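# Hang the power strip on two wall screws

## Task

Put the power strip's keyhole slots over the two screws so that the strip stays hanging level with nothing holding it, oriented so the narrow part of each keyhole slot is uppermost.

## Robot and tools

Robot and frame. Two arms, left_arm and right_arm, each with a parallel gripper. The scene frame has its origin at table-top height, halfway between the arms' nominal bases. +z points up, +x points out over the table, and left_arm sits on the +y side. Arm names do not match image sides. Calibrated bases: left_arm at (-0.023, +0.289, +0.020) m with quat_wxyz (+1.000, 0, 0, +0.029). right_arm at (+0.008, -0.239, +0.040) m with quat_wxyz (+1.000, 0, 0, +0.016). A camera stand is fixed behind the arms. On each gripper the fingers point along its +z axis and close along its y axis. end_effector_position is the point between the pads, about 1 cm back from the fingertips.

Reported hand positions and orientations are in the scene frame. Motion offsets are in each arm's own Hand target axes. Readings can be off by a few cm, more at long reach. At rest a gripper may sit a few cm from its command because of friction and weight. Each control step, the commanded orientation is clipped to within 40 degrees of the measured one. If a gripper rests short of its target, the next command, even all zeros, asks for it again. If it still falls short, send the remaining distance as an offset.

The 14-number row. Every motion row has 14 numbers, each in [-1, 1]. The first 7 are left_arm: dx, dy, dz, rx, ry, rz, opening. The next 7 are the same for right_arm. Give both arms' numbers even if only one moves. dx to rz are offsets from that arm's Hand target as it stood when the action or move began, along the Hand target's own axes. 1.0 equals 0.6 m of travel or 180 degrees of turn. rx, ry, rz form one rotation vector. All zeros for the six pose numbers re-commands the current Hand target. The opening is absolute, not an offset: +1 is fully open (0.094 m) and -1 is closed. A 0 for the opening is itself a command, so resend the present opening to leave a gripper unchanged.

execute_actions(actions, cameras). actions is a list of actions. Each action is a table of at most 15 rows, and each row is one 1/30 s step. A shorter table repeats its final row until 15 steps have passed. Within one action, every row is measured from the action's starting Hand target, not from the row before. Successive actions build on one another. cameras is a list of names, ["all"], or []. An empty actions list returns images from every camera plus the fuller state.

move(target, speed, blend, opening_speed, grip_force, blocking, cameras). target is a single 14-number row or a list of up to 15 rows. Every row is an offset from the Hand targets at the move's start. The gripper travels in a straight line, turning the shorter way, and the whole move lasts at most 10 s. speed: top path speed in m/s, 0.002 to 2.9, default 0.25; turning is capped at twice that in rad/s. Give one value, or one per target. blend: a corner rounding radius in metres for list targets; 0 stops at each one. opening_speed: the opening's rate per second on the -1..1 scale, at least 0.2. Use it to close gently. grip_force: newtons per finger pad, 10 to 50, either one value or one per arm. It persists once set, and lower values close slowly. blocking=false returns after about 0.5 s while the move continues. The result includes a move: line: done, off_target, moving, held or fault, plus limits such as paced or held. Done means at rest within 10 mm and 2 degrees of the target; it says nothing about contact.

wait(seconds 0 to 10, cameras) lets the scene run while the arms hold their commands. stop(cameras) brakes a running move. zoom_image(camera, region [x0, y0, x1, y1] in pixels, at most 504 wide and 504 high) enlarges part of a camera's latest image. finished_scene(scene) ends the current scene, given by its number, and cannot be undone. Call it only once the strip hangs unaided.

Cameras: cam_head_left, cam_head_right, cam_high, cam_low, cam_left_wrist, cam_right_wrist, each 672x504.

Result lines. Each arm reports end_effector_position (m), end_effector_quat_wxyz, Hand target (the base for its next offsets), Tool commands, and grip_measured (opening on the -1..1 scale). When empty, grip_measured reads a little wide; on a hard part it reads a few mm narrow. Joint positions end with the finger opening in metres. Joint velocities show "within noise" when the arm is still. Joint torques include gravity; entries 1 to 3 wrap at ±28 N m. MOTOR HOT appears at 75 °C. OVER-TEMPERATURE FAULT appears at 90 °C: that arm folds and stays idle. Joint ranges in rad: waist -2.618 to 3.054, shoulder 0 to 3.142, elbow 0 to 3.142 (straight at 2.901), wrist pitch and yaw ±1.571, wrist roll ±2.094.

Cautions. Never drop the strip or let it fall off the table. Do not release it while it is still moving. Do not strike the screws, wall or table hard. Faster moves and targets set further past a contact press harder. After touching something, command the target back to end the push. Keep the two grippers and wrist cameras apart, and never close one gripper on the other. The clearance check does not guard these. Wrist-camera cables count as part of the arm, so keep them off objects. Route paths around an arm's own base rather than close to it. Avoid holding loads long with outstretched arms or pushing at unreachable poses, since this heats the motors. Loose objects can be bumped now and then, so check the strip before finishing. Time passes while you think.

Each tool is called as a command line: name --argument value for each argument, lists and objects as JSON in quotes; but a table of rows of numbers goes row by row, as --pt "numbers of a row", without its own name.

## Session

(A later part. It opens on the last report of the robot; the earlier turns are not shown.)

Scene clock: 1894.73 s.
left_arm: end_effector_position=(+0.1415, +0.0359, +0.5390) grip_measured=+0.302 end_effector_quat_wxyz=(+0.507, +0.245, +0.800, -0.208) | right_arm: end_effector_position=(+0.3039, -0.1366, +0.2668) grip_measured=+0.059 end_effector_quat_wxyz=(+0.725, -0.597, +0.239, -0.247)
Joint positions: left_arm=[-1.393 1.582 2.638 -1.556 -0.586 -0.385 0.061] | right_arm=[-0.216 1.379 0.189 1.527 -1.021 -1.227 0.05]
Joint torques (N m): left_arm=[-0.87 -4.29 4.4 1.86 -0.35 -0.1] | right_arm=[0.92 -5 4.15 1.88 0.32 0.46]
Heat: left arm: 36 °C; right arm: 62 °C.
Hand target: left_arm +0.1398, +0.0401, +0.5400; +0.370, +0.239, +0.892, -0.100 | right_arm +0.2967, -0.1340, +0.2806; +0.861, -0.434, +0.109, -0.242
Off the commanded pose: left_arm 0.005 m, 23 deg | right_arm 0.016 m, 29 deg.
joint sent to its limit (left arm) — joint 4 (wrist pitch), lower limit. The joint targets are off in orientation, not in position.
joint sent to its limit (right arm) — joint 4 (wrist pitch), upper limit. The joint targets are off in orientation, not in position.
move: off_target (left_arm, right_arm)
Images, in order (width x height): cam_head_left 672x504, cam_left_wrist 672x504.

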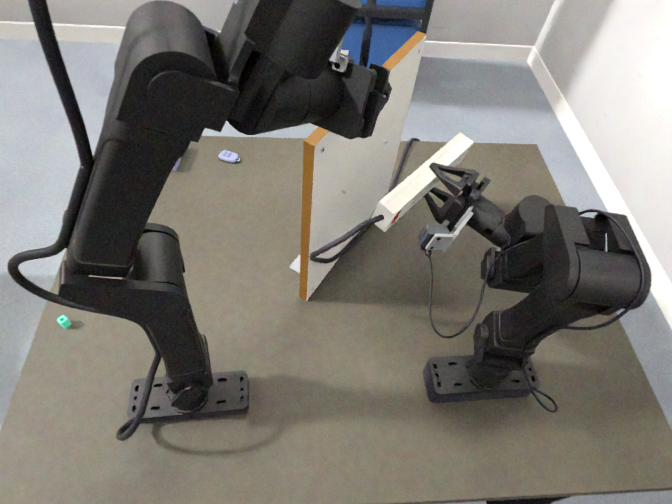

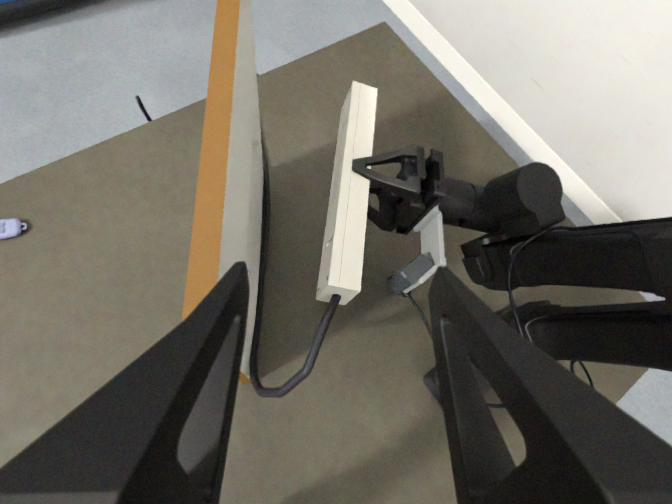

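move --pt "0 0 0 0 0 0 0.3 0.004 -0.133 0.10 0 0 0 -0.1" --speed 0.12 --cameras '["cam_left_wrist","cam_head_left"]'

Scene clock: 1931.30 s.
left_arm: end_effector_position=(+0.1415, +0.0359, +0.5390) grip_measured=+0.302 end_effector_quat_wxyz=(+0.507, +0.245, +0.800, -0.208) | right_arm: end_effector_position=(+0.3038, -0.1350, +0.3475) grip_measured=+0.059 end_effector_quat_wxyz=(+0.782, -0.523, +0.228, -0.252)
Joint positions: left_arm=[-1.393 1.582 2.638 -1.556 -0.586 -0.385 0.061] | right_arm=[-0.16 1.237 0.297 1.527 -0.888 -0.994 0.05]
Joint torques (N m): left_arm=[-0.85 -4.26 4.4 1.85 -0.35 -0.1] | right_arm=[0.95 -4.53 8.95 1.72 0.51 0.55]
Heat: left arm: 36 °C; right arm: 54 °C.
Hand target: left_arm +0.1398, +0.0401, +0.5400; +0.370, +0.239, +0.892, -0.100 | right_arm +0.2971, -0.1339, +0.3805; +0.861, -0.434, +0.109, -0.242
Off the commanded pose: left_arm 0.005 m, 23 deg | right_arm 0.034 m, 19 deg.
joint sent to its limit (left arm) — joint 4 (wrist pitch), lower limit. The joint targets are off in orientation, not in position.
joint sent to its limit (right arm) — joint 4 (wrist pitch), upper limit. The joint targets are off in orientation, not in position.
move: off_target (left_arm, right_arm)
Images, in order (width x height): cam_head_left 672x504, cam_left_wrist 672x504.

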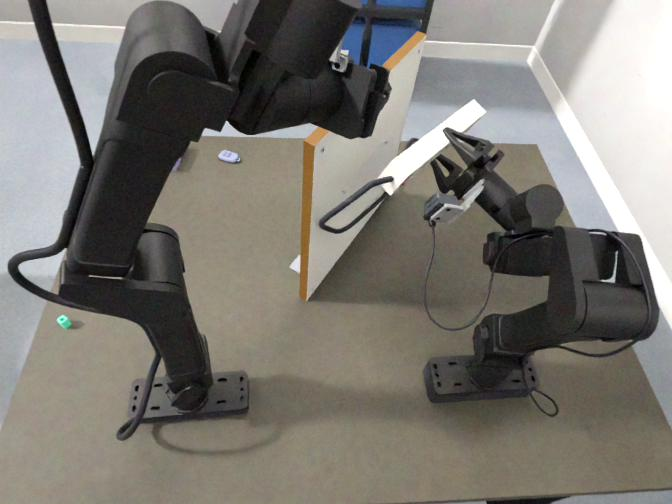

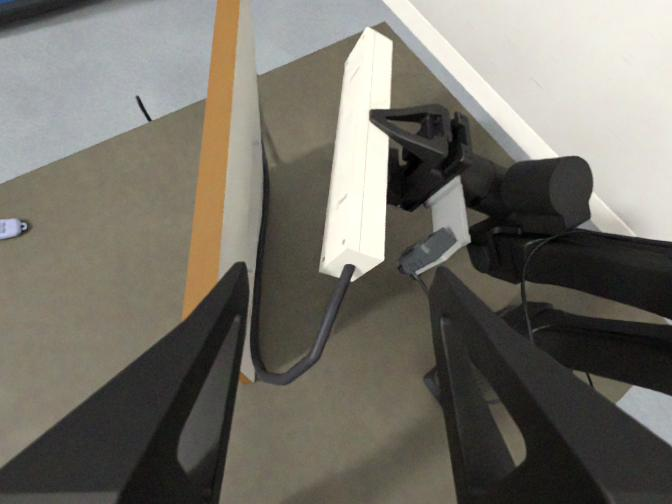

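zoom_image --camera "cam_left_wrist" --region '[310, 170, 410, 290]'

zoom_image --camera "cam_left_wrist" --region '[310, 10, 410, 130]'

Scaled by 4.200.

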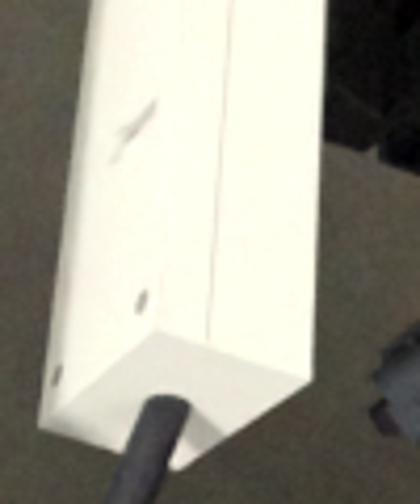

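Scaled by 4.200.

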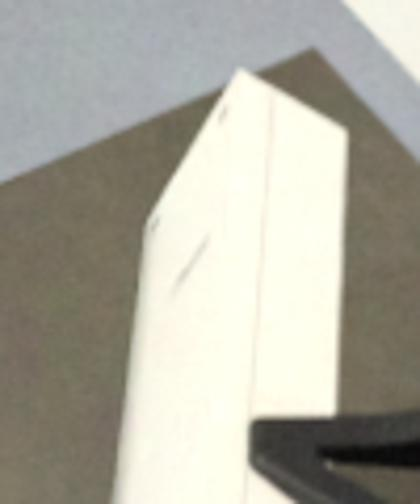

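move --pt "0 0 0 0 0 0 0.3 -0.0172 0.1643 -0.0038 -0.1838 -0.001 -0.0061 -0.1" --pt "0 0 0 0 0 0 0.3 -0.0153 0.2695 -0.0205 -0.1838 -0.001 -0.0061 -0.1" --pt "0 0 0 0 0 0 0.3 -0.0138 0.2162 0.0195 -0.1838 -0.001 -0.0061 -0.1" --speed 0.12 --blend '[0.01,0.002,0]'

Scene clock: 1984.93 s.
left_arm: end_effector_position=(+0.1415, +0.0359, +0.5390) grip_measured=+0.302 end_effector_quat_wxyz=(+0.507, +0.245, +0.800, -0.208) | right_arm: end_effector_position=(+0.3359, -0.0601, +0.2558) grip_measured=+0.059 end_effector_quat_wxyz=(+0.683, -0.677, +0.190, -0.198)
Joint positions: left_arm=[-1.393 1.582 2.638 -1.556 -0.586 -0.385 0.061] | right_arm=[0.074 1.395 0.436 0.979 -0.91 -1.563 0.05]
Joint torques (N m): left_arm=[-0.87 -4.27 4.38 1.86 -0.36 -0.1] | right_arm=[0.73 -6.42 8.91 1.75 -0.1 0.32]
Heat: left arm: 36 °C; right arm: 60 °C.
Hand target: left_arm +0.1398, +0.0401, +0.5400; +0.370, +0.239, +0.892, -0.100 | right_arm +0.3363, -0.0559, +0.2835; +0.699, -0.663, +0.168, -0.208
Off the commanded pose: left_arm 0.005 m, 23 deg | right_arm 0.028 m, 4 deg.
joint sent to its limit (left arm) — joint 4 (wrist pitch), lower limit. The joint targets are off in orientation, not in position.
move: off_target (left_arm, right_arm)

move --target '[0,0,0,0,0,0,0.3, -0.005,0.02,0,-0.003,0,0,-0.1]' --speed 0.08 --cameras '["cam_left_wrist","cam_head_left"]'

zoom_image --camera "cam_left_wrist" --region '[200, 80, 320, 200]'

zoom_image --camera "cam_left_wrist" --region '[200, 220, 320, 340]'

zoom_image --camera "cam_head_left" --region '[310, 100, 430, 240]'

Scene clock: 1989.97 s.
left_arm: end_effector_position=(+0.1415, +0.0359, +0.5390) grip_measured=+0.302 end_effector_quat_wxyz=(+0.507, +0.245, +0.800, -0.208) | right_arm: end_effector_position=(+0.3356, -0.0583, +0.2586) grip_measured=+0.059 end_effector_quat_wxyz=(+0.684, -0.675, +0.181, -0.207)
Joint positions: left_arm=[-1.393 1.582 2.638 -1.556 -0.586 -0.385 0.061] | right_arm=[0.081 1.395 0.436 0.995 -0.902 -1.574 0.05]
Joint torques (N m): left_arm=[-0.85 -4.27 4.4 1.85 -0.35 -0.1] | right_arm=[0.88 -4.1 6.97 1.86 -0.08 0.3]
Heat: left arm: 36 °C; right arm: 59 °C.
Hand target: left_arm +0.1398, +0.0401, +0.5400; +0.370, +0.239, +0.892, -0.100 | right_arm +0.3346, -0.0540, +0.2713; +0.696, -0.666, +0.169, -0.207
Off the commanded pose: left_arm 0.005 m, 23 deg | right_arm 0.014 m, 2 deg.
joint sent to its limit (left arm) — joint 4 (wrist pitch), lower limit. The joint targets are off in orientation, not in position.
move: off_target (left_arm, right_arm)
Images, in order (width x height): cam_head_left 672x504, cam_left_wrist 672x504.

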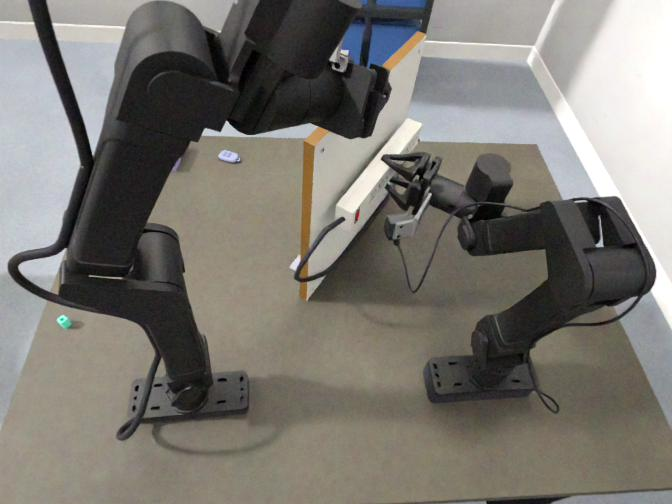

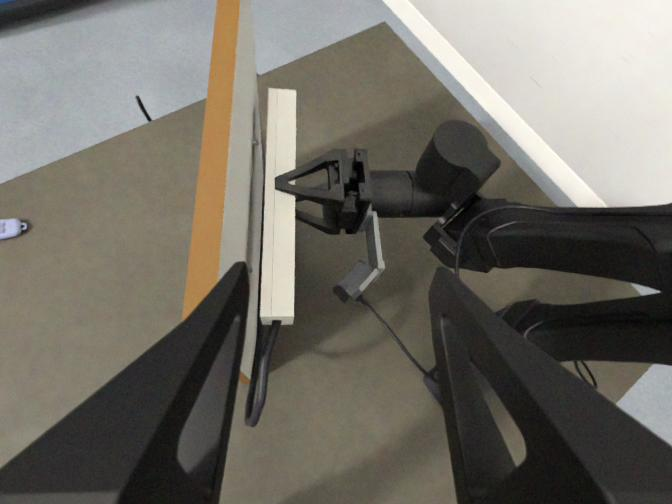

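Scaled by 4.200.

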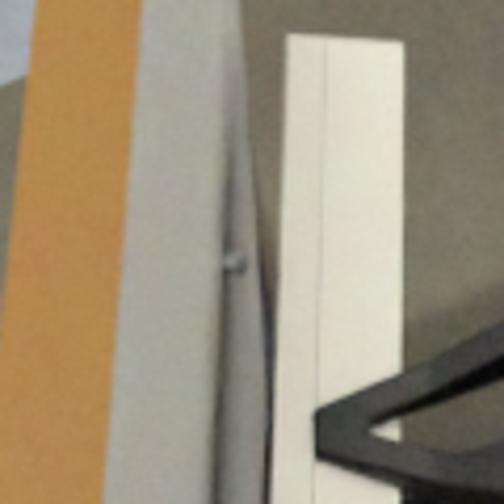

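Scaled by 4.200.

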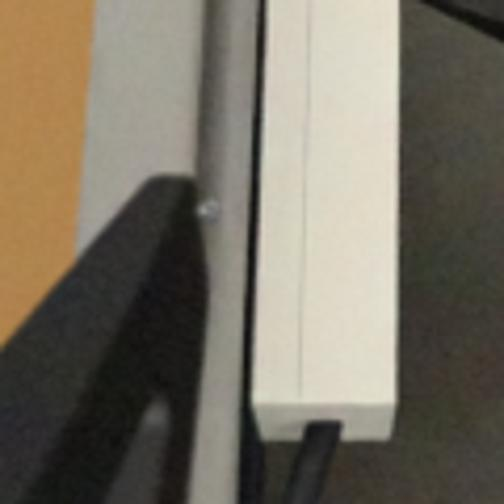

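Scaled by 3.600.

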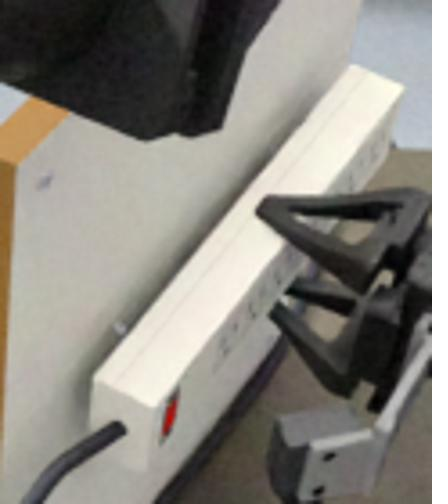

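move --pt "0 0 0 0 0 0 0.3 0.0 0.0 0.0 -0.007 0.006 0.014 -0.1" --pt "0 0 0 0 0 0 0.3 0.0 0.0 0.004 -0.007 0.006 0.004 -0.1" --speed 0.06 --blend '[0.002,0]'

Scene clock: 2006.93 s.
left_arm: end_effector_position=(+0.1415, +0.0359, +0.5390) grip_measured=+0.302 end_effector_quat_wxyz=(+0.507, +0.245, +0.800, -0.208) | right_arm: end_effector_position=(+0.3382, -0.0562, +0.2478) grip_measured=+0.059 end_effector_quat_wxyz=(+0.673, -0.683, +0.202, -0.199)
Joint positions: left_arm=[-1.393 1.582 2.638 -1.556 -0.586 -0.385 0.061] | right_arm=[0.099 1.395 0.436 0.936 -0.865 -1.587 0.05]
Joint torques (N m): left_arm=[-0.85 -4.27 4.41 1.85 -0.35 -0.1] | right_arm=[0.85 -6.71 7.66 1.81 -0.11 0.31]
Heat: left arm: 36 °C; right arm: 56 °C.
Hand target: left_arm +0.1398, +0.0401, +0.5400; +0.370, +0.239, +0.892, -0.100 | right_arm +0.3358, -0.0519, +0.2715; +0.689, -0.671, +0.182, -0.207
Off the commanded pose: left_arm 0.005 m, 23 deg | right_arm 0.024 m, 3 deg.
joint sent to its limit (left arm) — joint 4 (wrist pitch), lower limit. The joint targets are off in orientation, not in position.
move: off_target (left_arm, right_arm)

move --pt "0 0 0 0 0 0 0.3 -0.002 -0.013 0.005 0.004 0 0 -0.1" --speed 0.06

Scene clock: 2011.30 s.
left_arm: end_effector_position=(+0.1415, +0.0359, +0.5390) grip_measured=+0.302 end_effector_quat_wxyz=(+0.507, +0.245, +0.800, -0.208) | right_arm: end_effector_position=(+0.3367, -0.0536, +0.2504) grip_measured=+0.059 end_effector_quat_wxyz=(+0.674, -0.682, +0.201, -0.201)
Joint positions: left_arm=[-1.393 1.582 2.638 -1.556 -0.586 -0.385 0.061] | right_arm=[0.111 1.382 0.436 0.928 -0.852 -1.588 0.05]
Joint torques (N m): left_arm=[-0.85 -4.27 4.38 1.85 -0.35 -0.09] | right_arm=[0.85 -6.75 8.61 1.8 -0.14 0.39]
Heat: left arm: 36 °C; right arm: 55 °C.
Hand target: left_arm +0.1398, +0.0401, +0.5400; +0.370, +0.239, +0.892, -0.100 | right_arm +0.3360, -0.0488, +0.2794; +0.693, -0.666, +0.181, -0.209
Off the commanded pose: left_arm 0.005 m, 23 deg | right_arm 0.029 m, 4 deg.
joint sent to its limit (left arm) — joint 4 (wrist pitch), lower limit. The joint targets are off in orientation, not in position.
move: off_target (left_arm, right_arm)

move --pt "0 0 0 0 0 0 0.3 0.007 0 0.004 0.002 0 0 -0.1" --pt "0 0 0 0 0 0 0.3 0.007 0.004 0.02 0.002 0 0 -0.1" --speed 0.05 --blend '[0.002,0]'

Scene clock: 2015.67 s.
left_arm: end_effector_position=(+0.1415, +0.0359, +0.5390) grip_measured=+0.302 end_effector_quat_wxyz=(+0.507, +0.245, +0.800, -0.208) | right_arm: end_effector_position=(+0.3393, -0.0468, +0.2559) grip_measured=+0.059 end_effector_quat_wxyz=(+0.678, -0.680, +0.192, -0.204)
Joint positions: left_arm=[-1.393 1.582 2.638 -1.556 -0.586 -0.385 0.061] | right_arm=[0.134 1.397 0.455 0.945 -0.836 -1.586 0.05]
Joint torques (N m): left_arm=[-0.87 -4.27 4.41 1.85 -0.35 -0.1] | right_arm=[0.99 -3.25 9.66 1.94 0 0.4]
Heat: left arm: 36 °C; right arm: 55 °C.
Hand target: left_arm +0.1398, +0.0401, +0.5400; +0.370, +0.239, +0.892, -0.100 | right_arm +0.3461, -0.0408, +0.2777; +0.695, -0.664, +0.180, -0.209
Off the commanded pose: left_arm 0.005 m, 23 deg | right_arm 0.024 m, 3 deg.
joint sent to its limit (left arm) — joint 4 (wrist pitch), lower limit. The joint targets are off in orientation, not in position.
move: off_target (left_arm, right_arm)

move --pt "0 0 0 0 0 0 0.3 0.01 0.0 -0.002 0.0 0 0.012 -0.1" --pt "0 0 0 0 0 0 0.3 0.01 0.002 -0.002 -0.001 0 0.004 -0.1" --speed 0.05 --blend '[0.002,0]'

Scene clock: 2021.63 s.
left_arm: end_effector_position=(+0.1415, +0.0359, +0.5390) grip_measured=+0.302 end_effector_quat_wxyz=(+0.507, +0.245, +0.800, -0.208) | right_arm: end_effector_position=(+0.3414, -0.0470, +0.2547) grip_measured=+0.059 end_effector_quat_wxyz=(+0.680, -0.679, +0.197, -0.195)
Joint positions: left_arm=[-1.393 1.582 2.638 -1.556 -0.586 -0.385 0.061] | right_arm=[0.129 1.413 0.463 0.95 -0.848 -1.568 0.05]
Joint torques (N m): left_arm=[-0.87 -4.27 4.4 1.86 -0.36 -0.1] | right_arm=[-0.1 -3.14 9.91 1.94 -0.08 0.35]
Heat: left arm: 36 °C; right arm: 58 °C.
Hand target: left_arm +0.1398, +0.0401, +0.5400; +0.370, +0.239, +0.892, -0.100 | right_arm +0.3506, -0.0450, +0.2766; +0.695, -0.664, +0.185, -0.205
Off the commanded pose: left_arm 0.005 m, 23 deg | right_arm 0.024 m, 3 deg.
joint sent to its limit (left arm) — joint 4 (wrist pitch), lower limit. The joint targets are off in orientation, not in position.
move: off_target (left_arm, right_arm)

move --pt "0 0 0 0 0 0 0.3 0.008 0.002 0.002 0 0 0 -0.1" --speed 0.03

Scene clock: 2025.37 s.
left_arm: end_effector_position=(+0.1415, +0.0359, +0.5390) grip_measured=+0.302 end_effector_quat_wxyz=(+0.507, +0.245, +0.800, -0.208) | right_arm: end_effector_position=(+0.3427, -0.0475, +0.2540) grip_measured=+0.059 end_effector_quat_wxyz=(+0.682, -0.679, +0.193, -0.193)
Joint positions: left_arm=[-1.393 1.582 2.638 -1.556 -0.586 -0.385 0.061] | right_arm=[0.121 1.431 0.468 0.969 -0.865 -1.565 0.05]
Joint torques (N m): left_arm=[-0.87 -4.27 4.4 1.85 -0.35 -0.1] | right_arm=[-0.31 -2.85 10.43 1.84 0.07 0.32]
Heat: left arm: 36 °C; right arm: 58 °C.
Hand target: left_arm +0.1398, +0.0401, +0.5400; +0.370, +0.239, +0.892, -0.100 | right_arm +0.3553, -0.0464, +0.2755; +0.695, -0.664, +0.185, -0.205
Off the commanded pose: left_arm 0.005 m, 23 deg | right_arm 0.025 m, 3 deg.
joint sent to its limit (left arm) — joint 4 (wrist pitch), lower limit. The joint targets are off in orientation, not in position.
move: off_target (left_arm, right_arm)

move --pt "0 0 0 0 0 0 0.3 0.002 0.0 0.014 0 0 0 -0.1" --speed 0.03

Scene clock: 2028.40 s.
left_arm: end_effector_position=(+0.1415, +0.0359, +0.5390) grip_measured=+0.302 end_effector_quat_wxyz=(+0.507, +0.245, +0.800, -0.208) | right_arm: end_effector_position=(+0.3429, -0.0471, +0.2538) grip_measured=+0.059 end_effector_quat_wxyz=(+0.684, -0.678, +0.191, -0.192)
Joint positions: left_arm=[-1.393 1.582 2.638 -1.556 -0.586 -0.385 0.061] | right_arm=[0.12 1.442 0.468 0.987 -0.872 -1.56 0.05]
Joint torques (N m): left_arm=[-0.85 -4.26 4.41 1.86 -0.36 -0.1] | right_arm=[1.44 -2.15 11.96 1.71 0.32 0.29]
Heat: left arm: 36 °C; right arm: 58 °C.
Hand target: left_arm +0.1398, +0.0401, +0.5400; +0.370, +0.239, +0.892, -0.100 | right_arm +0.3608, -0.0400, +0.2760; +0.695, -0.664, +0.185, -0.205
Off the commanded pose: left_arm 0.005 m, 23 deg | right_arm 0.029 m, 3 deg.
joint sent to its limit (left arm) — joint 4 (wrist pitch), lower limit. The joint targets are off in orientation, not in position.
move: off_target (left_arm, right_arm)

move --pt "0 0 0 0 0 0 0.3 0.008 0.012 -0.006 0 0 0 -0.1" --pt "0 0 0 0 0 0 0.3 -0.018 0.012 -0.006 0 0 0 -0.1" --pt "0 0 0 0 0 0 0.3 0.008 0.012 -0.006 0 0 0 -0.1" --pt "0 0 0 0 0 0 0.3 -0.018 0.012 -0.006 0 0 0 -0.1" --pt "0 0 0 0 0 0 0.3 0.00 0.012 -0.006 0 0 0 -0.1" --speed 0.03 --blend '[0.001,0.001,0.001,0.001,0]'

Scene clock: 2037.87 s.
left_arm: end_effector_position=(+0.1415, +0.0359, +0.5390) grip_measured=+0.302 end_effector_quat_wxyz=(+0.507, +0.245, +0.800, -0.208) | right_arm: end_effector_position=(+0.3430, -0.0471, +0.2535) grip_measured=+0.059 end_effector_quat_wxyz=(+0.690, -0.675, +0.182, -0.188)
Joint positions: left_arm=[-1.393 1.582 2.638 -1.556 -0.586 -0.385 0.061] | right_arm=[0.112 1.471 0.468 1.04 -0.898 -1.544 0.05]
Joint torques (N m): left_arm=[-0.87 -4.27 4.4 1.85 -0.35 -0.1] | right_arm=[1.46 -2.84 10.13 1.58 0.55 0.16]
Heat: left arm: 36 °C; right arm: 60 °C.
Hand target: left_arm +0.1398, +0.0401, +0.5400; +0.370, +0.239, +0.892, -0.100 | right_arm +0.3591, -0.0428, +0.2687; +0.695, -0.664, +0.185, -0.205
Off the commanded pose: left_arm 0.005 m, 23 deg | right_arm 0.023 m, 2 deg.
joint sent to its limit (left arm) — joint 4 (wrist pitch), lower limit. The joint targets are off in orientation, not in position.
move: off_target (left_arm, right_arm)

wait --seconds 0.1 --cameras '["cam_left_wrist", "cam_head_left", "cam_right_wrist"]'

zoom_image --camera "cam_left_wrist" --region '[220, 80, 290, 150]'

zoom_image --camera "cam_left_wrist" --region '[220, 250, 290, 320]'

zoom_image --camera "cam_head_left" --region '[310, 100, 430, 240]'

Scene clock: 2044.80 s.
left_arm: end_effector_position=(+0.1415, +0.0359, +0.5390) grip_measured=+0.302 end_effector_quat_wxyz=(+0.507, +0.245, +0.800, -0.208) | right_arm: end_effector_position=(+0.3430, -0.0471, +0.2535) grip_measured=+0.059 end_effector_quat_wxyz=(+0.690, -0.675, +0.182, -0.188)
Joint positions: left_arm=[-1.393 1.582 2.638 -1.556 -0.586 -0.385 0.061] | right_arm=[0.112 1.471 0.468 1.04 -0.898 -1.544 0.05]
Joint torques (N m): left_arm=[-0.85 -4.27 4.38 1.86 -0.35 -0.09] | right_arm=[1.46 -2.84 10.15 1.58 0.54 0.17]
Heat: left arm: 36 °C; right arm: 59 °C.
Hand target: left_arm +0.1398, +0.0401, +0.5400; +0.370, +0.239, +0.892, -0.100 | right_arm +0.3591, -0.0428, +0.2687; +0.695, -0.664, +0.185, -0.205
Tool commands: left_gripper/opening=+0.3 right_gripper/opening=-0.1
Off the commanded pose: left_arm 0.005 m, 23 deg | right_arm 0.023 m, 2 deg.
wait: 0.10 s; at rest from the start
Images, in order (width x height): cam_head_left 672x504, cam_left_wrist 672x504, cam_right_wrist 672x504.

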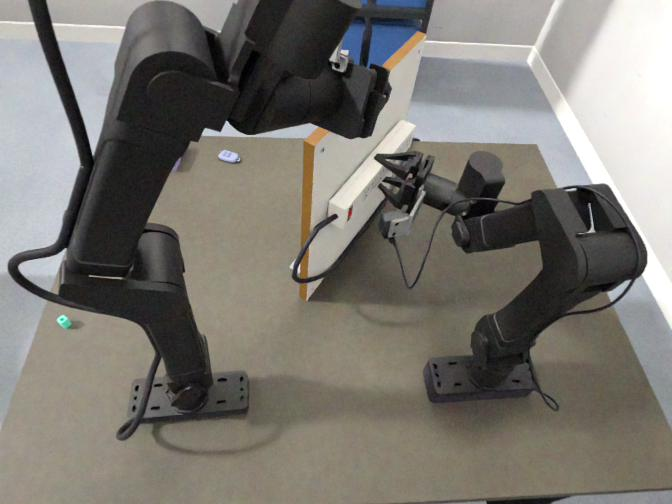

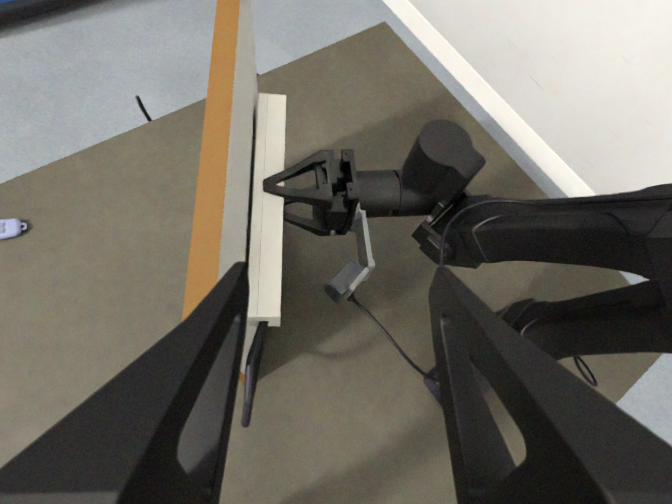

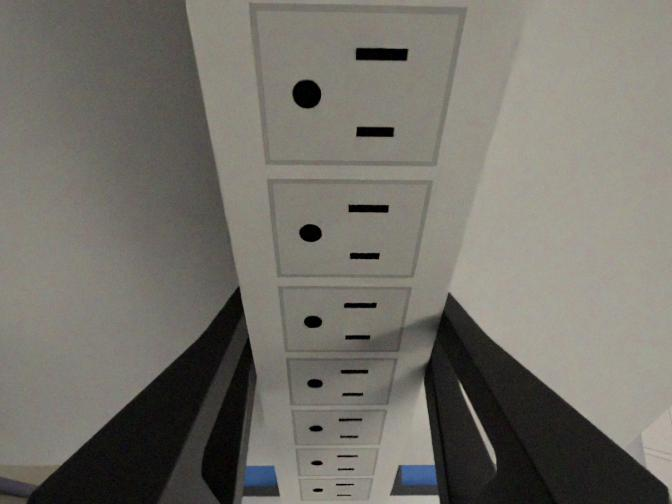

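Scaled by 7.200.

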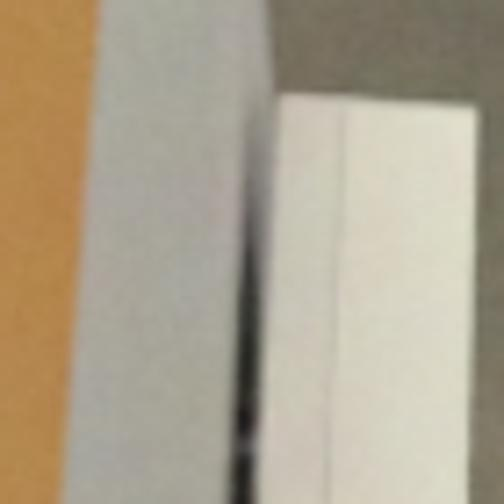

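Scaled by 7.200.

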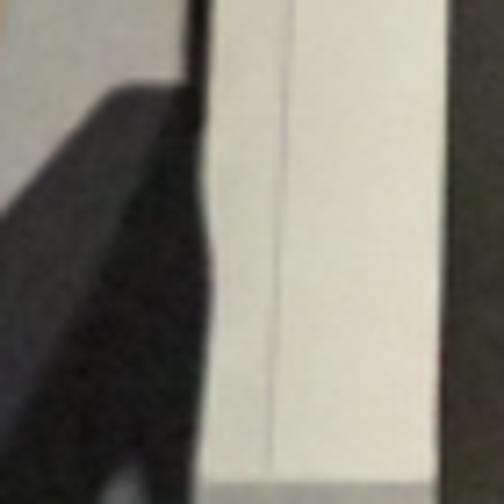

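Scaled by 3.600.

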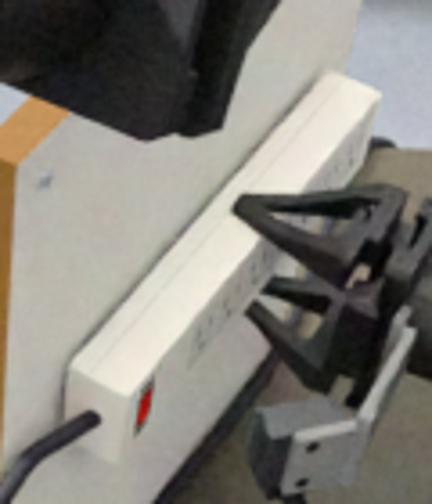

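move --pt "0 0 0 0 0 0 0.3 -0.013 0.004 -0.024 0 0 0 -0.1" --speed 0.05

Scene clock: 2059.90 s.
left_arm: end_effector_position=(+0.1415, +0.0359, +0.5390) grip_measured=+0.302 end_effector_quat_wxyz=(+0.507, +0.245, +0.800, -0.208) | right_arm: end_effector_position=(+0.3428, -0.0475, +0.2532) grip_measured=+0.059 end_effector_quat_wxyz=(+0.690, -0.675, +0.182, -0.188)
Joint positions: left_arm=[-1.393 1.582 2.638 -1.556 -0.586 -0.385 0.061] | right_arm=[0.11 1.471 0.467 1.04 -0.899 -1.544 0.05]
Joint torques (N m): left_arm=[-0.87 -4.27 4.41 1.86 -0.35 -0.1] | right_arm=[-0.08 -6.42 5.9 1.68 0.32 0.17]
Heat: left arm: 36 °C; right arm: 59 °C.
Hand target: left_arm +0.1398, +0.0401, +0.5400; +0.370, +0.239, +0.892, -0.100 | right_arm +0.3450, -0.0507, +0.2653; +0.695, -0.664, +0.185, -0.204
Off the commanded pose: left_arm 0.005 m, 23 deg | right_arm 0.013 m, 2 deg.
joint sent to its limit (left arm) — joint 4 (wrist pitch), lower limit. The joint targets are off in orientation, not in position.
move: off_target (left_arm, right_arm)

move --pt "0 0 0 0 0 0 0.3 -0.002 0.0 -0.003 -0.005 0 0 -0.1" --speed 0.05

Scene clock: 2065.30 s.
left_arm: end_effector_position=(+0.1415, +0.0359, +0.5390) grip_measured=+0.302 end_effector_quat_wxyz=(+0.507, +0.245, +0.800, -0.208) | right_arm: end_effector_position=(+0.3431, -0.0490, +0.2530) grip_measured=+0.059 end_effector_quat_wxyz=(+0.684, -0.678, +0.186, -0.193)
Joint positions: left_arm=[-1.393 1.582 2.638 -1.556 -0.586 -0.385 0.061] | right_arm=[0.11 1.451 0.467 1.003 -0.887 -1.565 0.05]
Joint torques (N m): left_arm=[-0.87 -4.27 4.4 1.86 -0.35 -0.09] | right_arm=[-0.29 -6.84 6.08 1.56 0.13 0.2]
Heat: left arm: 36 °C; right arm: 58 °C.
Hand target: left_arm +0.1398, +0.0401, +0.5400; +0.370, +0.239, +0.892, -0.100 | right_arm +0.3431, -0.0517, +0.2653; +0.690, -0.669, +0.186, -0.203
Off the commanded pose: left_arm 0.005 m, 23 deg | right_arm 0.012 m, 2 deg.
joint sent to its limit (left arm) — joint 4 (wrist pitch), lower limit. The joint targets are off in orientation, not in position.
move: off_target (left_arm, right_arm)

move --pt "0 0 0 0 0 0 0.3 -0.004 0.012 0.0 -0.003 0 0 -0.1" --speed 0.05

Scene clock: 2068.47 s.
left_arm: end_effector_position=(+0.1415, +0.0359, +0.5390) grip_measured=+0.302 end_effector_quat_wxyz=(+0.507, +0.245, +0.800, -0.208) | right_arm: end_effector_position=(+0.3433, -0.0492, +0.2525) grip_measured=+0.059 end_effector_quat_wxyz=(+0.682, -0.680, +0.181, -0.199)
Joint positions: left_arm=[-1.393 1.582 2.638 -1.556 -0.586 -0.385 0.061] | right_arm=[0.11 1.451 0.467 1 -0.886 -1.582 0.05]
Joint torques (N m): left_arm=[-0.85 -4.27 4.38 1.86 -0.35 -0.09] | right_arm=[0.21 -6.09 4.96 1.66 0.17 0.18]
Heat: left arm: 36 °C; right arm: 58 °C.
Hand target: left_arm +0.1398, +0.0401, +0.5400; +0.370, +0.239, +0.892, -0.100 | right_arm +0.3413, -0.0502, +0.2580; +0.687, -0.673, +0.187, -0.202
Off the commanded pose: left_arm 0.005 m, 23 deg | right_arm 0.006 m, 1 deg.
joint sent to its limit (left arm) — joint 4 (wrist pitch), lower limit. The joint targets are off in orientation, not in position.
move: off_target (left_arm)

move --pt "0 0 0 0 0 0 0.3 -0.004 0.012 0.0 0 0 0.003 -0.1" --speed 0.05

Scene clock: 2071.17 s.
left_arm: end_effector_position=(+0.1415, +0.0359, +0.5390) grip_measured=+0.302 end_effector_quat_wxyz=(+0.507, +0.245, +0.800, -0.208) | right_arm: end_effector_position=(+0.3416, -0.0510, +0.2457) grip_measured=+0.059 end_effector_quat_wxyz=(+0.679, -0.680, +0.190, -0.201)
Joint positions: left_arm=[-1.393 1.582 2.638 -1.556 -0.586 -0.385 0.061] | right_arm=[0.111 1.451 0.442 1.013 -0.868 -1.582 0.05]
Joint torques (N m): left_arm=[-0.85 -4.27 4.4 1.86 -0.35 -0.09] | right_arm=[0.7 -4.29 5.16 1.95 0.07 0.31]
Heat: left arm: 36 °C; right arm: 57 °C.
Hand target: left_arm +0.1398, +0.0401, +0.5400; +0.370, +0.239, +0.892, -0.100 | right_arm +0.3394, -0.0488, +0.2508; +0.688, -0.672, +0.191, -0.199
Off the commanded pose: left_arm 0.005 m, 23 deg | right_arm 0.006 m, 1 deg.
joint sent to its limit (left arm) — joint 4 (wrist pitch), lower limit. The joint targets are off in orientation, not in position.
move: off_target (left_arm)

move --pt "0 0 0 0 0 0 0.3 0.0 -0.008 0.0 0 0 0.012 -0.1" --pt "0 0 0 0 0 0 0.3 0.0 -0.016 0.008 0.003 0 0.004 -0.1" --pt "0 0 0 0 0 0 0.3 0.0 -0.016 0.012 0.003 0 0.004 -0.1" --speed 0.05 --blend '[0.002,0.002,0]'

Scene clock: 2080.60 s.
left_arm: end_effector_position=(+0.1415, +0.0359, +0.5390) grip_measured=+0.302 end_effector_quat_wxyz=(+0.507, +0.245, +0.800, -0.208) | right_arm: end_effector_position=(+0.3421, -0.0501, +0.2438) grip_measured=+0.059 end_effector_quat_wxyz=(+0.679, -0.680, +0.201, -0.194)
Joint positions: left_arm=[-1.393 1.582 2.638 -1.556 -0.586 -0.385 0.061] | right_arm=[0.117 1.451 0.442 1.003 -0.857 -1.566 0.05]
Joint torques (N m): left_arm=[-0.87 -4.27 4.38 1.86 -0.35 -0.1] | right_arm=[1.87 -5.16 7.46 1.8 0.17 0.36]
Heat: left arm: 36 °C; right arm: 56 °C.
Hand target: left_arm +0.1398, +0.0401, +0.5400; +0.370, +0.239, +0.892, -0.100 | right_arm +0.3430, -0.0430, +0.2606; +0.692, -0.667, +0.194, -0.196
Off the commanded pose: left_arm 0.005 m, 23 deg | right_arm 0.018 m, 2 deg.
joint sent to its limit (left arm) — joint 4 (wrist pitch), lower limit. The joint targets are off in orientation, not in position.
move: off_target (left_arm, right_arm); blend cut to 0.0012 m at target 2

move --pt "0 0 0 0 0 0 0.3 0.001 0.0 0.003 0.010 0 0 -0.1" --speed 0.05

Scene clock: 2084.40 s.
left_arm: end_effector_position=(+0.1415, +0.0359, +0.5390) grip_measured=+0.302 end_effector_quat_wxyz=(+0.507, +0.245, +0.800, -0.208) | right_arm: end_effector_position=(+0.3423, -0.0474, +0.2468) grip_measured=+0.059 end_effector_quat_wxyz=(+0.685, -0.675, +0.191, -0.197)
Joint positions: left_arm=[-1.393 1.582 2.638 -1.556 -0.586 -0.385 0.061] | right_arm=[0.124 1.471 0.442 1.054 -0.858 -1.556 0.05]
Joint torques (N m): left_arm=[-0.85 -4.27 4.41 1.85 -0.35 -0.09] | right_arm=[1.7 -3.59 6.69 2.17 0.26 0.55]
Heat: left arm: 36 °C; right arm: 56 °C.
Hand target: left_arm +0.1398, +0.0401, +0.5400; +0.370, +0.239, +0.892, -0.100 | right_arm +0.3445, -0.0417, +0.2606; +0.702, -0.656, +0.191, -0.199
Off the commanded pose: left_arm 0.005 m, 23 deg | right_arm 0.015 m, 3 deg.
joint sent to its limit (left arm) — joint 4 (wrist pitch), lower limit. The joint targets are off in orientation, not in position.
move: off_target (left_arm, right_arm)

move --pt "0 0 0 0 0 0 0.3 0.014 -0.006 0.0 0 0 0 -0.1" --pt "0 0 0 0 0 0 0.3 -0.008 -0.012 0.0 0 0 0 -0.1" --pt "0 0 0 0 0 0 0.3 0.014 -0.016 0.0 0 0 0 -0.1" --pt "0 0 0 0 0 0 0.3 -0.008 -0.02 0.0 0 0 0 -0.1" --speed 0.03 --blend '[0.001,0.001,0.001,0]'

Scene clock: 2091.27 s.
left_arm: end_effector_position=(+0.1415, +0.0359, +0.5390) grip_measured=+0.302 end_effector_quat_wxyz=(+0.507, +0.245, +0.800, -0.208) | right_arm: end_effector_position=(+0.3416, -0.0472, +0.2451) grip_measured=+0.059 end_effector_quat_wxyz=(+0.682, -0.676, +0.204, -0.189)
Joint positions: left_arm=[-1.393 1.582 2.638 -1.556 -0.586 -0.385 0.061] | right_arm=[0.128 1.455 0.442 1.016 -0.849 -1.545 0.05]
Joint torques (N m): left_arm=[-0.87 -4.27 4.4 1.85 -0.35 -0.09] | right_arm=[2.17 -7.41 7.28 1.94 0.24 0.47]
Heat: left arm: 36 °C; right arm: 55 °C.
Hand target: left_arm +0.1398, +0.0401, +0.5400; +0.370, +0.239, +0.892, -0.100 | right_arm +0.3401, -0.0399, +0.2726; +0.703, -0.656, +0.191, -0.199
Off the commanded pose: left_arm 0.005 m, 23 deg | right_arm 0.028 m, 4 deg.
joint sent to its limit (left arm) — joint 4 (wrist pitch), lower limit. The joint targets are off in orientation, not in position.
move: off_target (left_arm, right_arm)

move --pt "0 0 0 0 0 0 0.3 0.018 -0.004 0.0 0 0 -0.004 -0.1" --pt "0 0 0 0 0 0 0.3 0.0 -0.007 0.0 0 0 -0.008 -0.1" --pt "0 0 0 0 0 0 0.3 0.02 -0.01 0.0 0 0 -0.008 -0.1" --pt "0 0 0 0 0 0 0.3 0.0 -0.013 0.0 0 0 -0.008 -0.1" --speed 0.03 --blend '[0.001,0.001,0.001,0]'

Scene clock: 2098.67 s.
left_arm: end_effector_position=(+0.1415, +0.0359, +0.5390) grip_measured=+0.302 end_effector_quat_wxyz=(+0.507, +0.245, +0.800, -0.208) | right_arm: end_effector_position=(+0.3408, -0.0480, +0.2464) grip_measured=+0.059 end_effector_quat_wxyz=(+0.676, -0.680, +0.206, -0.193)
Joint positions: left_arm=[-1.393 1.582 2.638 -1.556 -0.586 -0.385 0.061] | right_arm=[0.129 1.424 0.445 0.963 -0.838 -1.566 0.05]
Joint torques (N m): left_arm=[-0.87 -4.27 4.4 1.85 -0.35 -0.1] | right_arm=[1.95 -7.36 8.34 2 0.09 0.44]
Heat: left arm: 36 °C; right arm: 56 °C.
Hand target: left_arm +0.1398, +0.0401, +0.5400; +0.370, +0.239, +0.892, -0.100 | right_arm +0.3398, -0.0403, +0.2804; +0.700, -0.659, +0.182, -0.207
Off the commanded pose: left_arm 0.005 m, 23 deg | right_arm 0.035 m, 5 deg.
joint sent to its limit (left arm) — joint 4 (wrist pitch), lower limit. The joint targets are off in orientation, not in position.
move: off_target (left_arm, right_arm)

move --pt "0 0 0 0 0 0 0.3 0.02 -0.004 0.002 0.002 0 -0.002 -0.1" --pt "0 0 0 0 0 0 0.3 0.002 -0.007 0.002 0.003 0 -0.004 -0.1" --pt "0 0 0 0 0 0 0.3 0.022 -0.01 0.002 0.004 0 -0.005 -0.1" --pt "0 0 0 0 0 0 0.3 0.006 -0.012 0.002 0.005 0 -0.006 -0.1" --speed 0.03 --blend '[0.001,0.001,0.001,0]'

Scene clock: 2103.37 s.
left_arm: end_effector_position=(+0.1415, +0.0359, +0.5390) grip_measured=+0.302 end_effector_quat_wxyz=(+0.507, +0.245, +0.800, -0.208) | right_arm: end_effector_position=(+0.3416, -0.0476, +0.2513) grip_measured=+0.059 end_effector_quat_wxyz=(+0.679, -0.679, +0.198, -0.194)
Joint positions: left_arm=[-1.393 1.582 2.638 -1.556 -0.586 -0.385 0.061] | right_arm=[0.126 1.424 0.457 0.964 -0.851 -1.567 0.05]
Joint torques (N m): left_arm=[-0.85 -4.27 4.4 1.85 -0.36 -0.09] | right_arm=[1.61 -7.12 8.79 2.06 0.15 0.44]
Heat: left arm: 36 °C; right arm: 57 °C.
Hand target: left_arm +0.1398, +0.0401, +0.5400; +0.370, +0.239, +0.892, -0.100 | right_arm +0.3432, -0.0416, +0.2876; +0.703, -0.655, +0.175, -0.215
Off the commanded pose: left_arm 0.005 m, 23 deg | right_arm 0.037 m, 5 deg.
joint sent to its limit (left arm) — joint 4 (wrist pitch), lower limit. The joint targets are off in orientation, not in position.
move: off_target (left_arm, right_arm)

move --pt "0 0 0 0 0 0 0.3 0.012 0 0.004 0 0 -0.001 -0.1" --pt "0 0 0 0 0 0 0.3 -0.006 -0.001 0.004 0 0 -0.002 -0.1" --pt "0 0 0 0 0 0 0.3 0.014 -0.002 0.004 0 0 -0.003 -0.1" --pt "0 0 0 0 0 0 0.3 0.0 -0.003 0.004 0 0 -0.004 -0.1" --speed 0.03 --blend '[0.001,0.001,0.001,0]'

Scene clock: 2108.97 s.
left_arm: end_effector_position=(+0.1415, +0.0359, +0.5390) grip_measured=+0.302 end_effector_quat_wxyz=(+0.507, +0.245, +0.800, -0.208) | right_arm: end_effector_position=(+0.3419, -0.0472, +0.2522) grip_measured=+0.059 end_effector_quat_wxyz=(+0.679, -0.680, +0.196, -0.198)
Joint positions: left_arm=[-1.393 1.582 2.638 -1.556 -0.586 -0.385 0.061] | right_arm=[0.129 1.422 0.458 0.963 -0.845 -1.575 0.05]
Joint torques (N m): left_arm=[-0.87 -4.29 4.4 1.85 -0.35 -0.09] | right_arm=[1.96 -7.05 9.36 1.99 0.18 0.42]
Heat: left arm: 36 °C; right arm: 57 °C.
Hand target: left_arm +0.1398, +0.0401, +0.5400; +0.370, +0.239, +0.892, -0.100 | right_arm +0.3443, -0.0396, +0.2897; +0.702, -0.656, +0.170, -0.220
Off the commanded pose: left_arm 0.005 m, 23 deg | right_arm 0.038 m, 5 deg.
joint sent to its limit (left arm) — joint 4 (wrist pitch), lower limit. The joint targets are off in orientation, not in position.
move: off_target (left_arm, right_arm)

move --target '[0,0,0,0,0,0,0.3, 0.02,0,0.0,0,0,0,-0.1]' --speed 0.04

move --target '[0,0,0,0,0,0,0.3, -0.03,-0.001,0.0,0,0,0,-0.1]' --speed 0.04

Scene clock: 2114.10 s.
left_arm: end_effector_position=(+0.1415, +0.0359, +0.5390) grip_measured=+0.302 end_effector_quat_wxyz=(+0.507, +0.245, +0.800, -0.208) | right_arm: end_effector_position=(+0.3435, -0.0474, +0.2579) grip_measured=+0.059 end_effector_quat_wxyz=(+0.681, -0.679, +0.189, -0.199)
Joint positions: left_arm=[-1.393 1.582 2.638 -1.556 -0.586 -0.385 0.061] | right_arm=[0.123 1.422 0.476 0.958 -0.86 -1.575 0.05]
Joint torques (N m): left_arm=[-0.85 -4.29 4.4 1.86 -0.35 -0.09] | right_arm=[-0.12 -4.16 10.65 2.06 0.02 0.41]
Heat: left arm: 36 °C; right arm: 57 °C.
Hand target: left_arm +0.1398, +0.0401, +0.5400; +0.370, +0.239, +0.892, -0.100 | right_arm +0.3545, -0.0460, +0.2904; +0.702, -0.656, +0.170, -0.220
Off the commanded pose: left_arm 0.005 m, 23 deg | right_arm 0.034 m, 5 deg.
joint sent to its limit (left arm) — joint 4 (wrist pitch), lower limit. The joint targets are off in orientation, not in position.
move: off_target (left_arm, right_arm)

Scene clock: 2114.97 s.
left_arm: end_effector_position=(+0.1415, +0.0359, +0.5390) grip_measured=+0.302 end_effector_quat_wxyz=(+0.507, +0.245, +0.800, -0.208) | right_arm: end_effector_position=(+0.3437, -0.0453, +0.2587) grip_measured=+0.059 end_effector_quat_wxyz=(+0.678, -0.679, +0.196, -0.204)
Joint positions: left_arm=[-1.393 1.582 2.638 -1.556 -0.586 -0.385 0.061] | right_arm=[0.139 1.405 0.475 0.932 -0.826 -1.579 0.05]
Joint torques (N m): left_arm=[-0.85 -4.27 4.4 1.86 -0.35 -0.09] | right_arm=[2.43 -7.04 7.38 2.18 0.18 0.4]
Heat: left arm: 36 °C; right arm: 57 °C.
Hand target: left_arm +0.1398, +0.0401, +0.5400; +0.370, +0.239, +0.892, -0.100 | right_arm +0.3392, -0.0365, +0.2901; +0.702, -0.656, +0.170, -0.220
Off the commanded pose: left_arm 0.005 m, 23 deg | right_arm 0.033 m, 5 deg.
joint sent to its limit (left arm) — joint 4 (wrist pitch), lower limit. The joint targets are off in orientation, not in position.
move: off_target (left_arm, right_arm)

wait --seconds 0.1 --cameras '["cam_left_wrist", "cam_head_left"]'

zoom_image --camera "cam_left_wrist" --region '[220, 80, 290, 150]'

zoom_image --camera "cam_left_wrist" --region '[220, 250, 290, 320]'

zoom_image --camera "cam_head_left" --region '[310, 100, 430, 240]'

Scene clock: 2119.53 s.
left_arm: end_effector_position=(+0.1415, +0.0359, +0.5390) grip_measured=+0.302 end_effector_quat_wxyz=(+0.507, +0.245, +0.800, -0.208) | right_arm: end_effector_position=(+0.3437, -0.0453, +0.2587) grip_measured=+0.059 end_effector_quat_wxyz=(+0.678, -0.679, +0.196, -0.204)
Joint positions: left_arm=[-1.393 1.582 2.638 -1.556 -0.586 -0.385 0.061] | right_arm=[0.139 1.405 0.475 0.932 -0.826 -1.579 0.05]
Joint torques (N m): left_arm=[-0.85 -4.27 4.38 1.85 -0.35 -0.1] | right_arm=[2.4 -7.04 7.36 2.19 0.16 0.41]
Heat: left arm: 36 °C; right arm: 56 °C.
Hand target: left_arm +0.1398, +0.0401, +0.5400; +0.370, +0.239, +0.892, -0.100 | right_arm +0.3392, -0.0365, +0.2901; +0.702, -0.656, +0.170, -0.220
Tool commands: left_gripper/opening=+0.3 right_gripper/opening=-0.1
Off the commanded pose: left_arm 0.005 m, 23 deg | right_arm 0.033 m, 5 deg.
wait: 0.10 s; at rest from the start
Images, in order (width x height): cam_head_left 672x504, cam_left_wrist 672x504.

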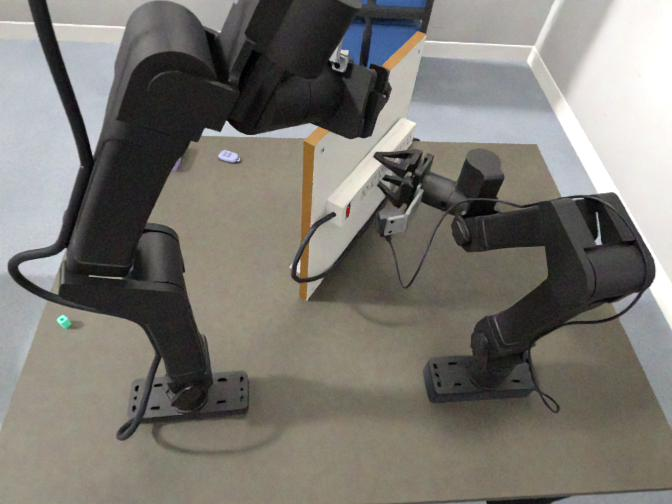

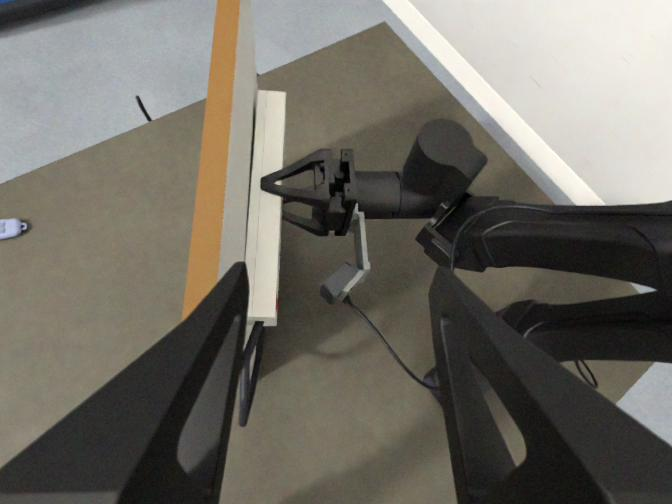

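Scaled by 7.200.

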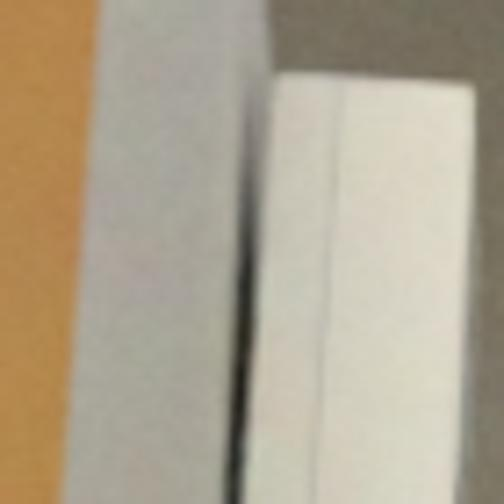

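Scaled by 7.200.

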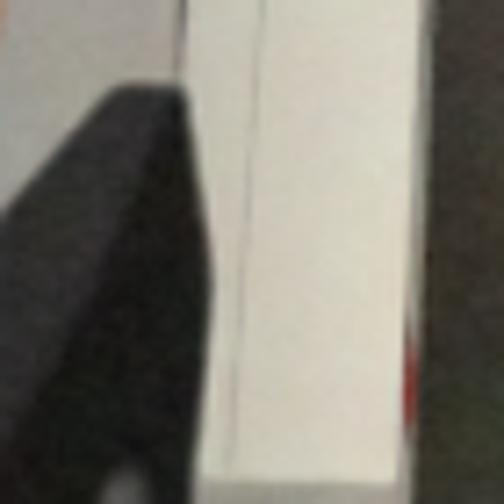

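Scaled by 3.600.

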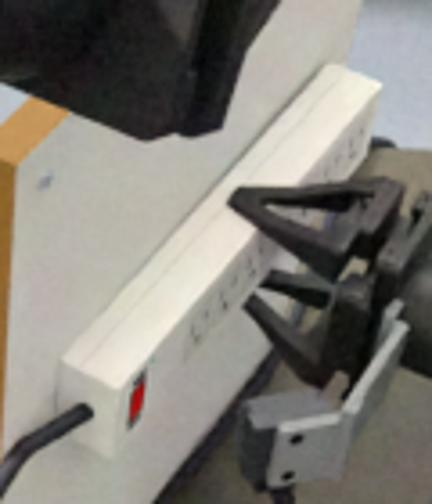

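move --target '[0,0,0,0,0,0,0.3, 0.012,0,0.003,0,0,0.006,-0.1]' --speed 0.03

Scene clock: 2130.87 s.
left_arm: end_effector_position=(+0.1415, +0.0359, +0.5390) grip_measured=+0.302 end_effector_quat_wxyz=(+0.507, +0.245, +0.800, -0.208) | right_arm: end_effector_position=(+0.3437, -0.0453, +0.2586) grip_measured=+0.059 end_effector_quat_wxyz=(+0.678, -0.679, +0.196, -0.204)
Joint positions: left_arm=[-1.393 1.582 2.638 -1.556 -0.586 -0.385 0.061] | right_arm=[0.139 1.405 0.475 0.932 -0.826 -1.579 0.05]
Joint torques (N m): left_arm=[-0.87 -4.27 4.4 1.85 -0.35 -0.09] | right_arm=[1.21 -5.14 9.17 2.17 -0.02 0.56]
Heat: left arm: 36 °C; right arm: 55 °C.
Hand target: left_arm +0.1398, +0.0401, +0.5400; +0.370, +0.239, +0.892, -0.100 | right_arm +0.3462, -0.0388, +0.2906; +0.704, -0.654, +0.177, -0.213
Off the commanded pose: left_arm 0.005 m, 23 deg | right_arm 0.033 m, 5 deg.
joint sent to its limit (left arm) — joint 4 (wrist pitch), lower limit. The joint targets are off in orientation, not in position.
move: off_target (left_arm, right_arm)

move --target '[0,0,0,0,0,0,0.3, 0.0,0.02,0.003,0,0,0.008,-0.1]' --speed 0.03

Scene clock: 2134.47 s.
left_arm: end_effector_position=(+0.1415, +0.0359, +0.5390) grip_measured=+0.302 end_effector_quat_wxyz=(+0.507, +0.245, +0.800, -0.208) | right_arm: end_effector_position=(+0.3437, -0.0450, +0.2585) grip_measured=+0.059 end_effector_quat_wxyz=(+0.683, -0.675, +0.193, -0.202)
Joint positions: left_arm=[-1.393 1.582 2.638 -1.556 -0.586 -0.385 0.061] | right_arm=[0.137 1.424 0.47 0.976 -0.836 -1.564 0.05]
Joint torques (N m): left_arm=[-0.87 -4.29 4.41 1.85 -0.35 -0.1] | right_arm=[2 -2.89 8.23 2.35 0.19 0.63]
Heat: left arm: 36 °C; right arm: 55 °C.
Hand target: left_arm +0.1398, +0.0401, +0.5400; +0.370, +0.239, +0.892, -0.100 | right_arm +0.3480, -0.0366, +0.2788; +0.706, -0.652, +0.185, -0.204
Off the commanded pose: left_arm 0.005 m, 23 deg | right_arm 0.022 m, 4 deg.
joint sent to its limit (left arm) — joint 4 (wrist pitch), lower limit. The joint targets are off in orientation, not in position.
move: off_target (left_arm, right_arm)

move --target '[0,0,0,0,0,0,0.3, 0.0,0.015,0.00,-0.003,0,0.01,-0.1]' --speed 0.03

Scene clock: 2137.93 s.
left_arm: end_effector_position=(+0.1415, +0.0359, +0.5390) grip_measured=+0.302 end_effector_quat_wxyz=(+0.507, +0.245, +0.800, -0.208) | right_arm: end_effector_position=(+0.3436, -0.0451, +0.2575) grip_measured=+0.059 end_effector_quat_wxyz=(+0.689, -0.670, +0.191, -0.203)
Joint positions: left_arm=[-1.393 1.582 2.638 -1.556 -0.586 -0.385 0.061] | right_arm=[0.136 1.447 0.459 1.034 -0.839 -1.546 0.05]
Joint torques (N m): left_arm=[-0.87 -4.27 4.4 1.86 -0.35 -0.09] | right_arm=[2.3 -2.54 8.14 2.01 0.27 0.65]
Heat: left arm: 36 °C; right arm: 55 °C.
Hand target: left_arm +0.1398, +0.0401, +0.5400; +0.370, +0.239, +0.892, -0.100 | right_arm +0.3484, -0.0360, +0.2697; +0.706, -0.652, +0.196, -0.192
Off the commanded pose: left_arm 0.005 m, 23 deg | right_arm 0.016 m, 3 deg.
joint sent to its limit (left arm) — joint 4 (wrist pitch), lower limit. The joint targets are off in orientation, not in position.
move: off_target (left_arm, right_arm)

move --target '[0,0,0,0,0,0,0.3, 0.0,0.008,0.00,-0.008,0,0.012,-0.1]' --speed 0.03

Scene clock: 2143.57 s.
left_arm: end_effector_position=(+0.1415, +0.0359, +0.5390) grip_measured=+0.302 end_effector_quat_wxyz=(+0.507, +0.245, +0.800, -0.208) | right_arm: end_effector_position=(+0.3436, -0.0451, +0.2573) grip_measured=+0.059 end_effector_quat_wxyz=(+0.689, -0.670, +0.192, -0.202)
Joint positions: left_arm=[-1.393 1.582 2.638 -1.556 -0.586 -0.385 0.061] | right_arm=[0.136 1.447 0.459 1.033 -0.839 -1.544 0.05]
Joint torques (N m): left_arm=[-0.85 -4.27 4.4 1.85 -0.35 -0.1] | right_arm=[2.32 -2.92 8.43 1.58 0.25 0.74]
Heat: left arm: 36 °C; right arm: 55 °C.
Hand target: left_arm +0.1398, +0.0401, +0.5400; +0.370, +0.239, +0.892, -0.100 | right_arm +0.3485, -0.0357, +0.2649; +0.702, -0.657, +0.211, -0.177
Off the commanded pose: left_arm 0.005 m, 23 deg | right_arm 0.013 m, 4 deg.
joint sent to its limit (left arm) — joint 4 (wrist pitch), lower limit. The joint targets are off in orientation, not in position.
move: off_target (left_arm, right_arm)

move --target '[0,0,0,0,0,0,0.3, 0.0,0.0,-0.012,0,0,0.0,-0.1]' --speed 0.03

Scene clock: 2146.40 s.
left_arm: end_effector_position=(+0.1415, +0.0359, +0.5390) grip_measured=+0.302 end_effector_quat_wxyz=(+0.507, +0.245, +0.800, -0.208) | right_arm: end_effector_position=(+0.3435, -0.0454, +0.2572) grip_measured=+0.059 end_effector_quat_wxyz=(+0.689, -0.670, +0.191, -0.201)
Joint positions: left_arm=[-1.393 1.582 2.638 -1.556 -0.586 -0.385 0.061] | right_arm=[0.134 1.447 0.459 1.032 -0.842 -1.544 0.05]
Joint torques (N m): left_arm=[-0.87 -4.27 4.4 1.85 -0.35 -0.1] | right_arm=[0.84 -4.3 7.1 1.61 0.04 0.77]
Heat: left arm: 36 °C; right arm: 55 °C.
Hand target: left_arm +0.1398, +0.0401, +0.5400; +0.370, +0.239, +0.892, -0.100 | right_arm +0.3447, -0.0418, +0.2646; +0.702, -0.657, +0.211, -0.176
Off the commanded pose: left_arm 0.005 m, 23 deg | right_arm 0.008 m, 4 deg.
joint sent to its limit (left arm) — joint 4 (wrist pitch), lower limit. The joint targets are off in orientation, not in position.
move: off_target (left_arm, right_arm)

move --target '[0,0,0,0,0,0,0.3, 0.0,0.0,0.0,0,0,0.008,-0.1]' --speed 0.03

Scene clock: 2148.87 s.
left_arm: end_effector_position=(+0.1415, +0.0359, +0.5390) grip_measured=+0.302 end_effector_quat_wxyz=(+0.507, +0.245, +0.800, -0.208) | right_arm: end_effector_position=(+0.3434, -0.0454, +0.2571) grip_measured=+0.059 end_effector_quat_wxyz=(+0.689, -0.670, +0.192, -0.201)
Joint positions: left_arm=[-1.393 1.582 2.638 -1.556 -0.586 -0.385 0.061] | right_arm=[0.134 1.447 0.459 1.032 -0.842 -1.542 0.05]
Joint torques (N m): left_arm=[-0.87 -4.27 4.4 1.86 -0.35 -0.09] | right_arm=[0.85 -4.37 7.2 1.57 0.04 0.95]
Heat: left arm: 36 °C; right arm: 55 °C.
Hand target: left_arm +0.1398, +0.0401, +0.5400; +0.370, +0.239, +0.892, -0.100 | right_arm +0.3446, -0.0417, +0.2646; +0.704, -0.655, +0.219, -0.168
Off the commanded pose: left_arm 0.005 m, 23 deg | right_arm 0.008 m, 5 deg.
joint sent to its limit (left arm) — joint 4 (wrist pitch), lower limit. The joint targets are off in orientation, not in position.
move: off_target (left_arm, right_arm)

move --target '[0,0,0,0,0,0,0.3, 0.0,0.003,0.0,0,0,0.008,-0.1]' --speed 0.03

Scene clock: 2152.13 s.
left_arm: end_effector_position=(+0.1415, +0.0359, +0.5390) grip_measured=+0.302 end_effector_quat_wxyz=(+0.507, +0.245, +0.800, -0.208) | right_arm: end_effector_position=(+0.3434, -0.0449, +0.2559) grip_measured=+0.059 end_effector_quat_wxyz=(+0.689, -0.670, +0.198, -0.195)
Joint positions: left_arm=[-1.393 1.582 2.638 -1.556 -0.586 -0.385 0.061] | right_arm=[0.136 1.447 0.459 1.026 -0.841 -1.531 0.05]
Joint torques (N m): left_arm=[-0.85 -4.29 4.4 1.86 -0.35 -0.1] | right_arm=[0.73 -4.05 6.95 1.66 0.03 1.06]
Heat: left arm: 36 °C; right arm: 55 °C.
Hand target: left_arm +0.1398, +0.0401, +0.5400; +0.370, +0.239, +0.892, -0.100 | right_arm +0.3446, -0.0416, +0.2627; +0.706, -0.652, +0.227, -0.159
Off the commanded pose: left_arm 0.005 m, 23 deg | right_arm 0.008 m, 6 deg.
joint sent to its limit (left arm) — joint 4 (wrist pitch), lower limit. The joint targets are off in orientation, not in position.
move: off_target (left_arm, right_arm)


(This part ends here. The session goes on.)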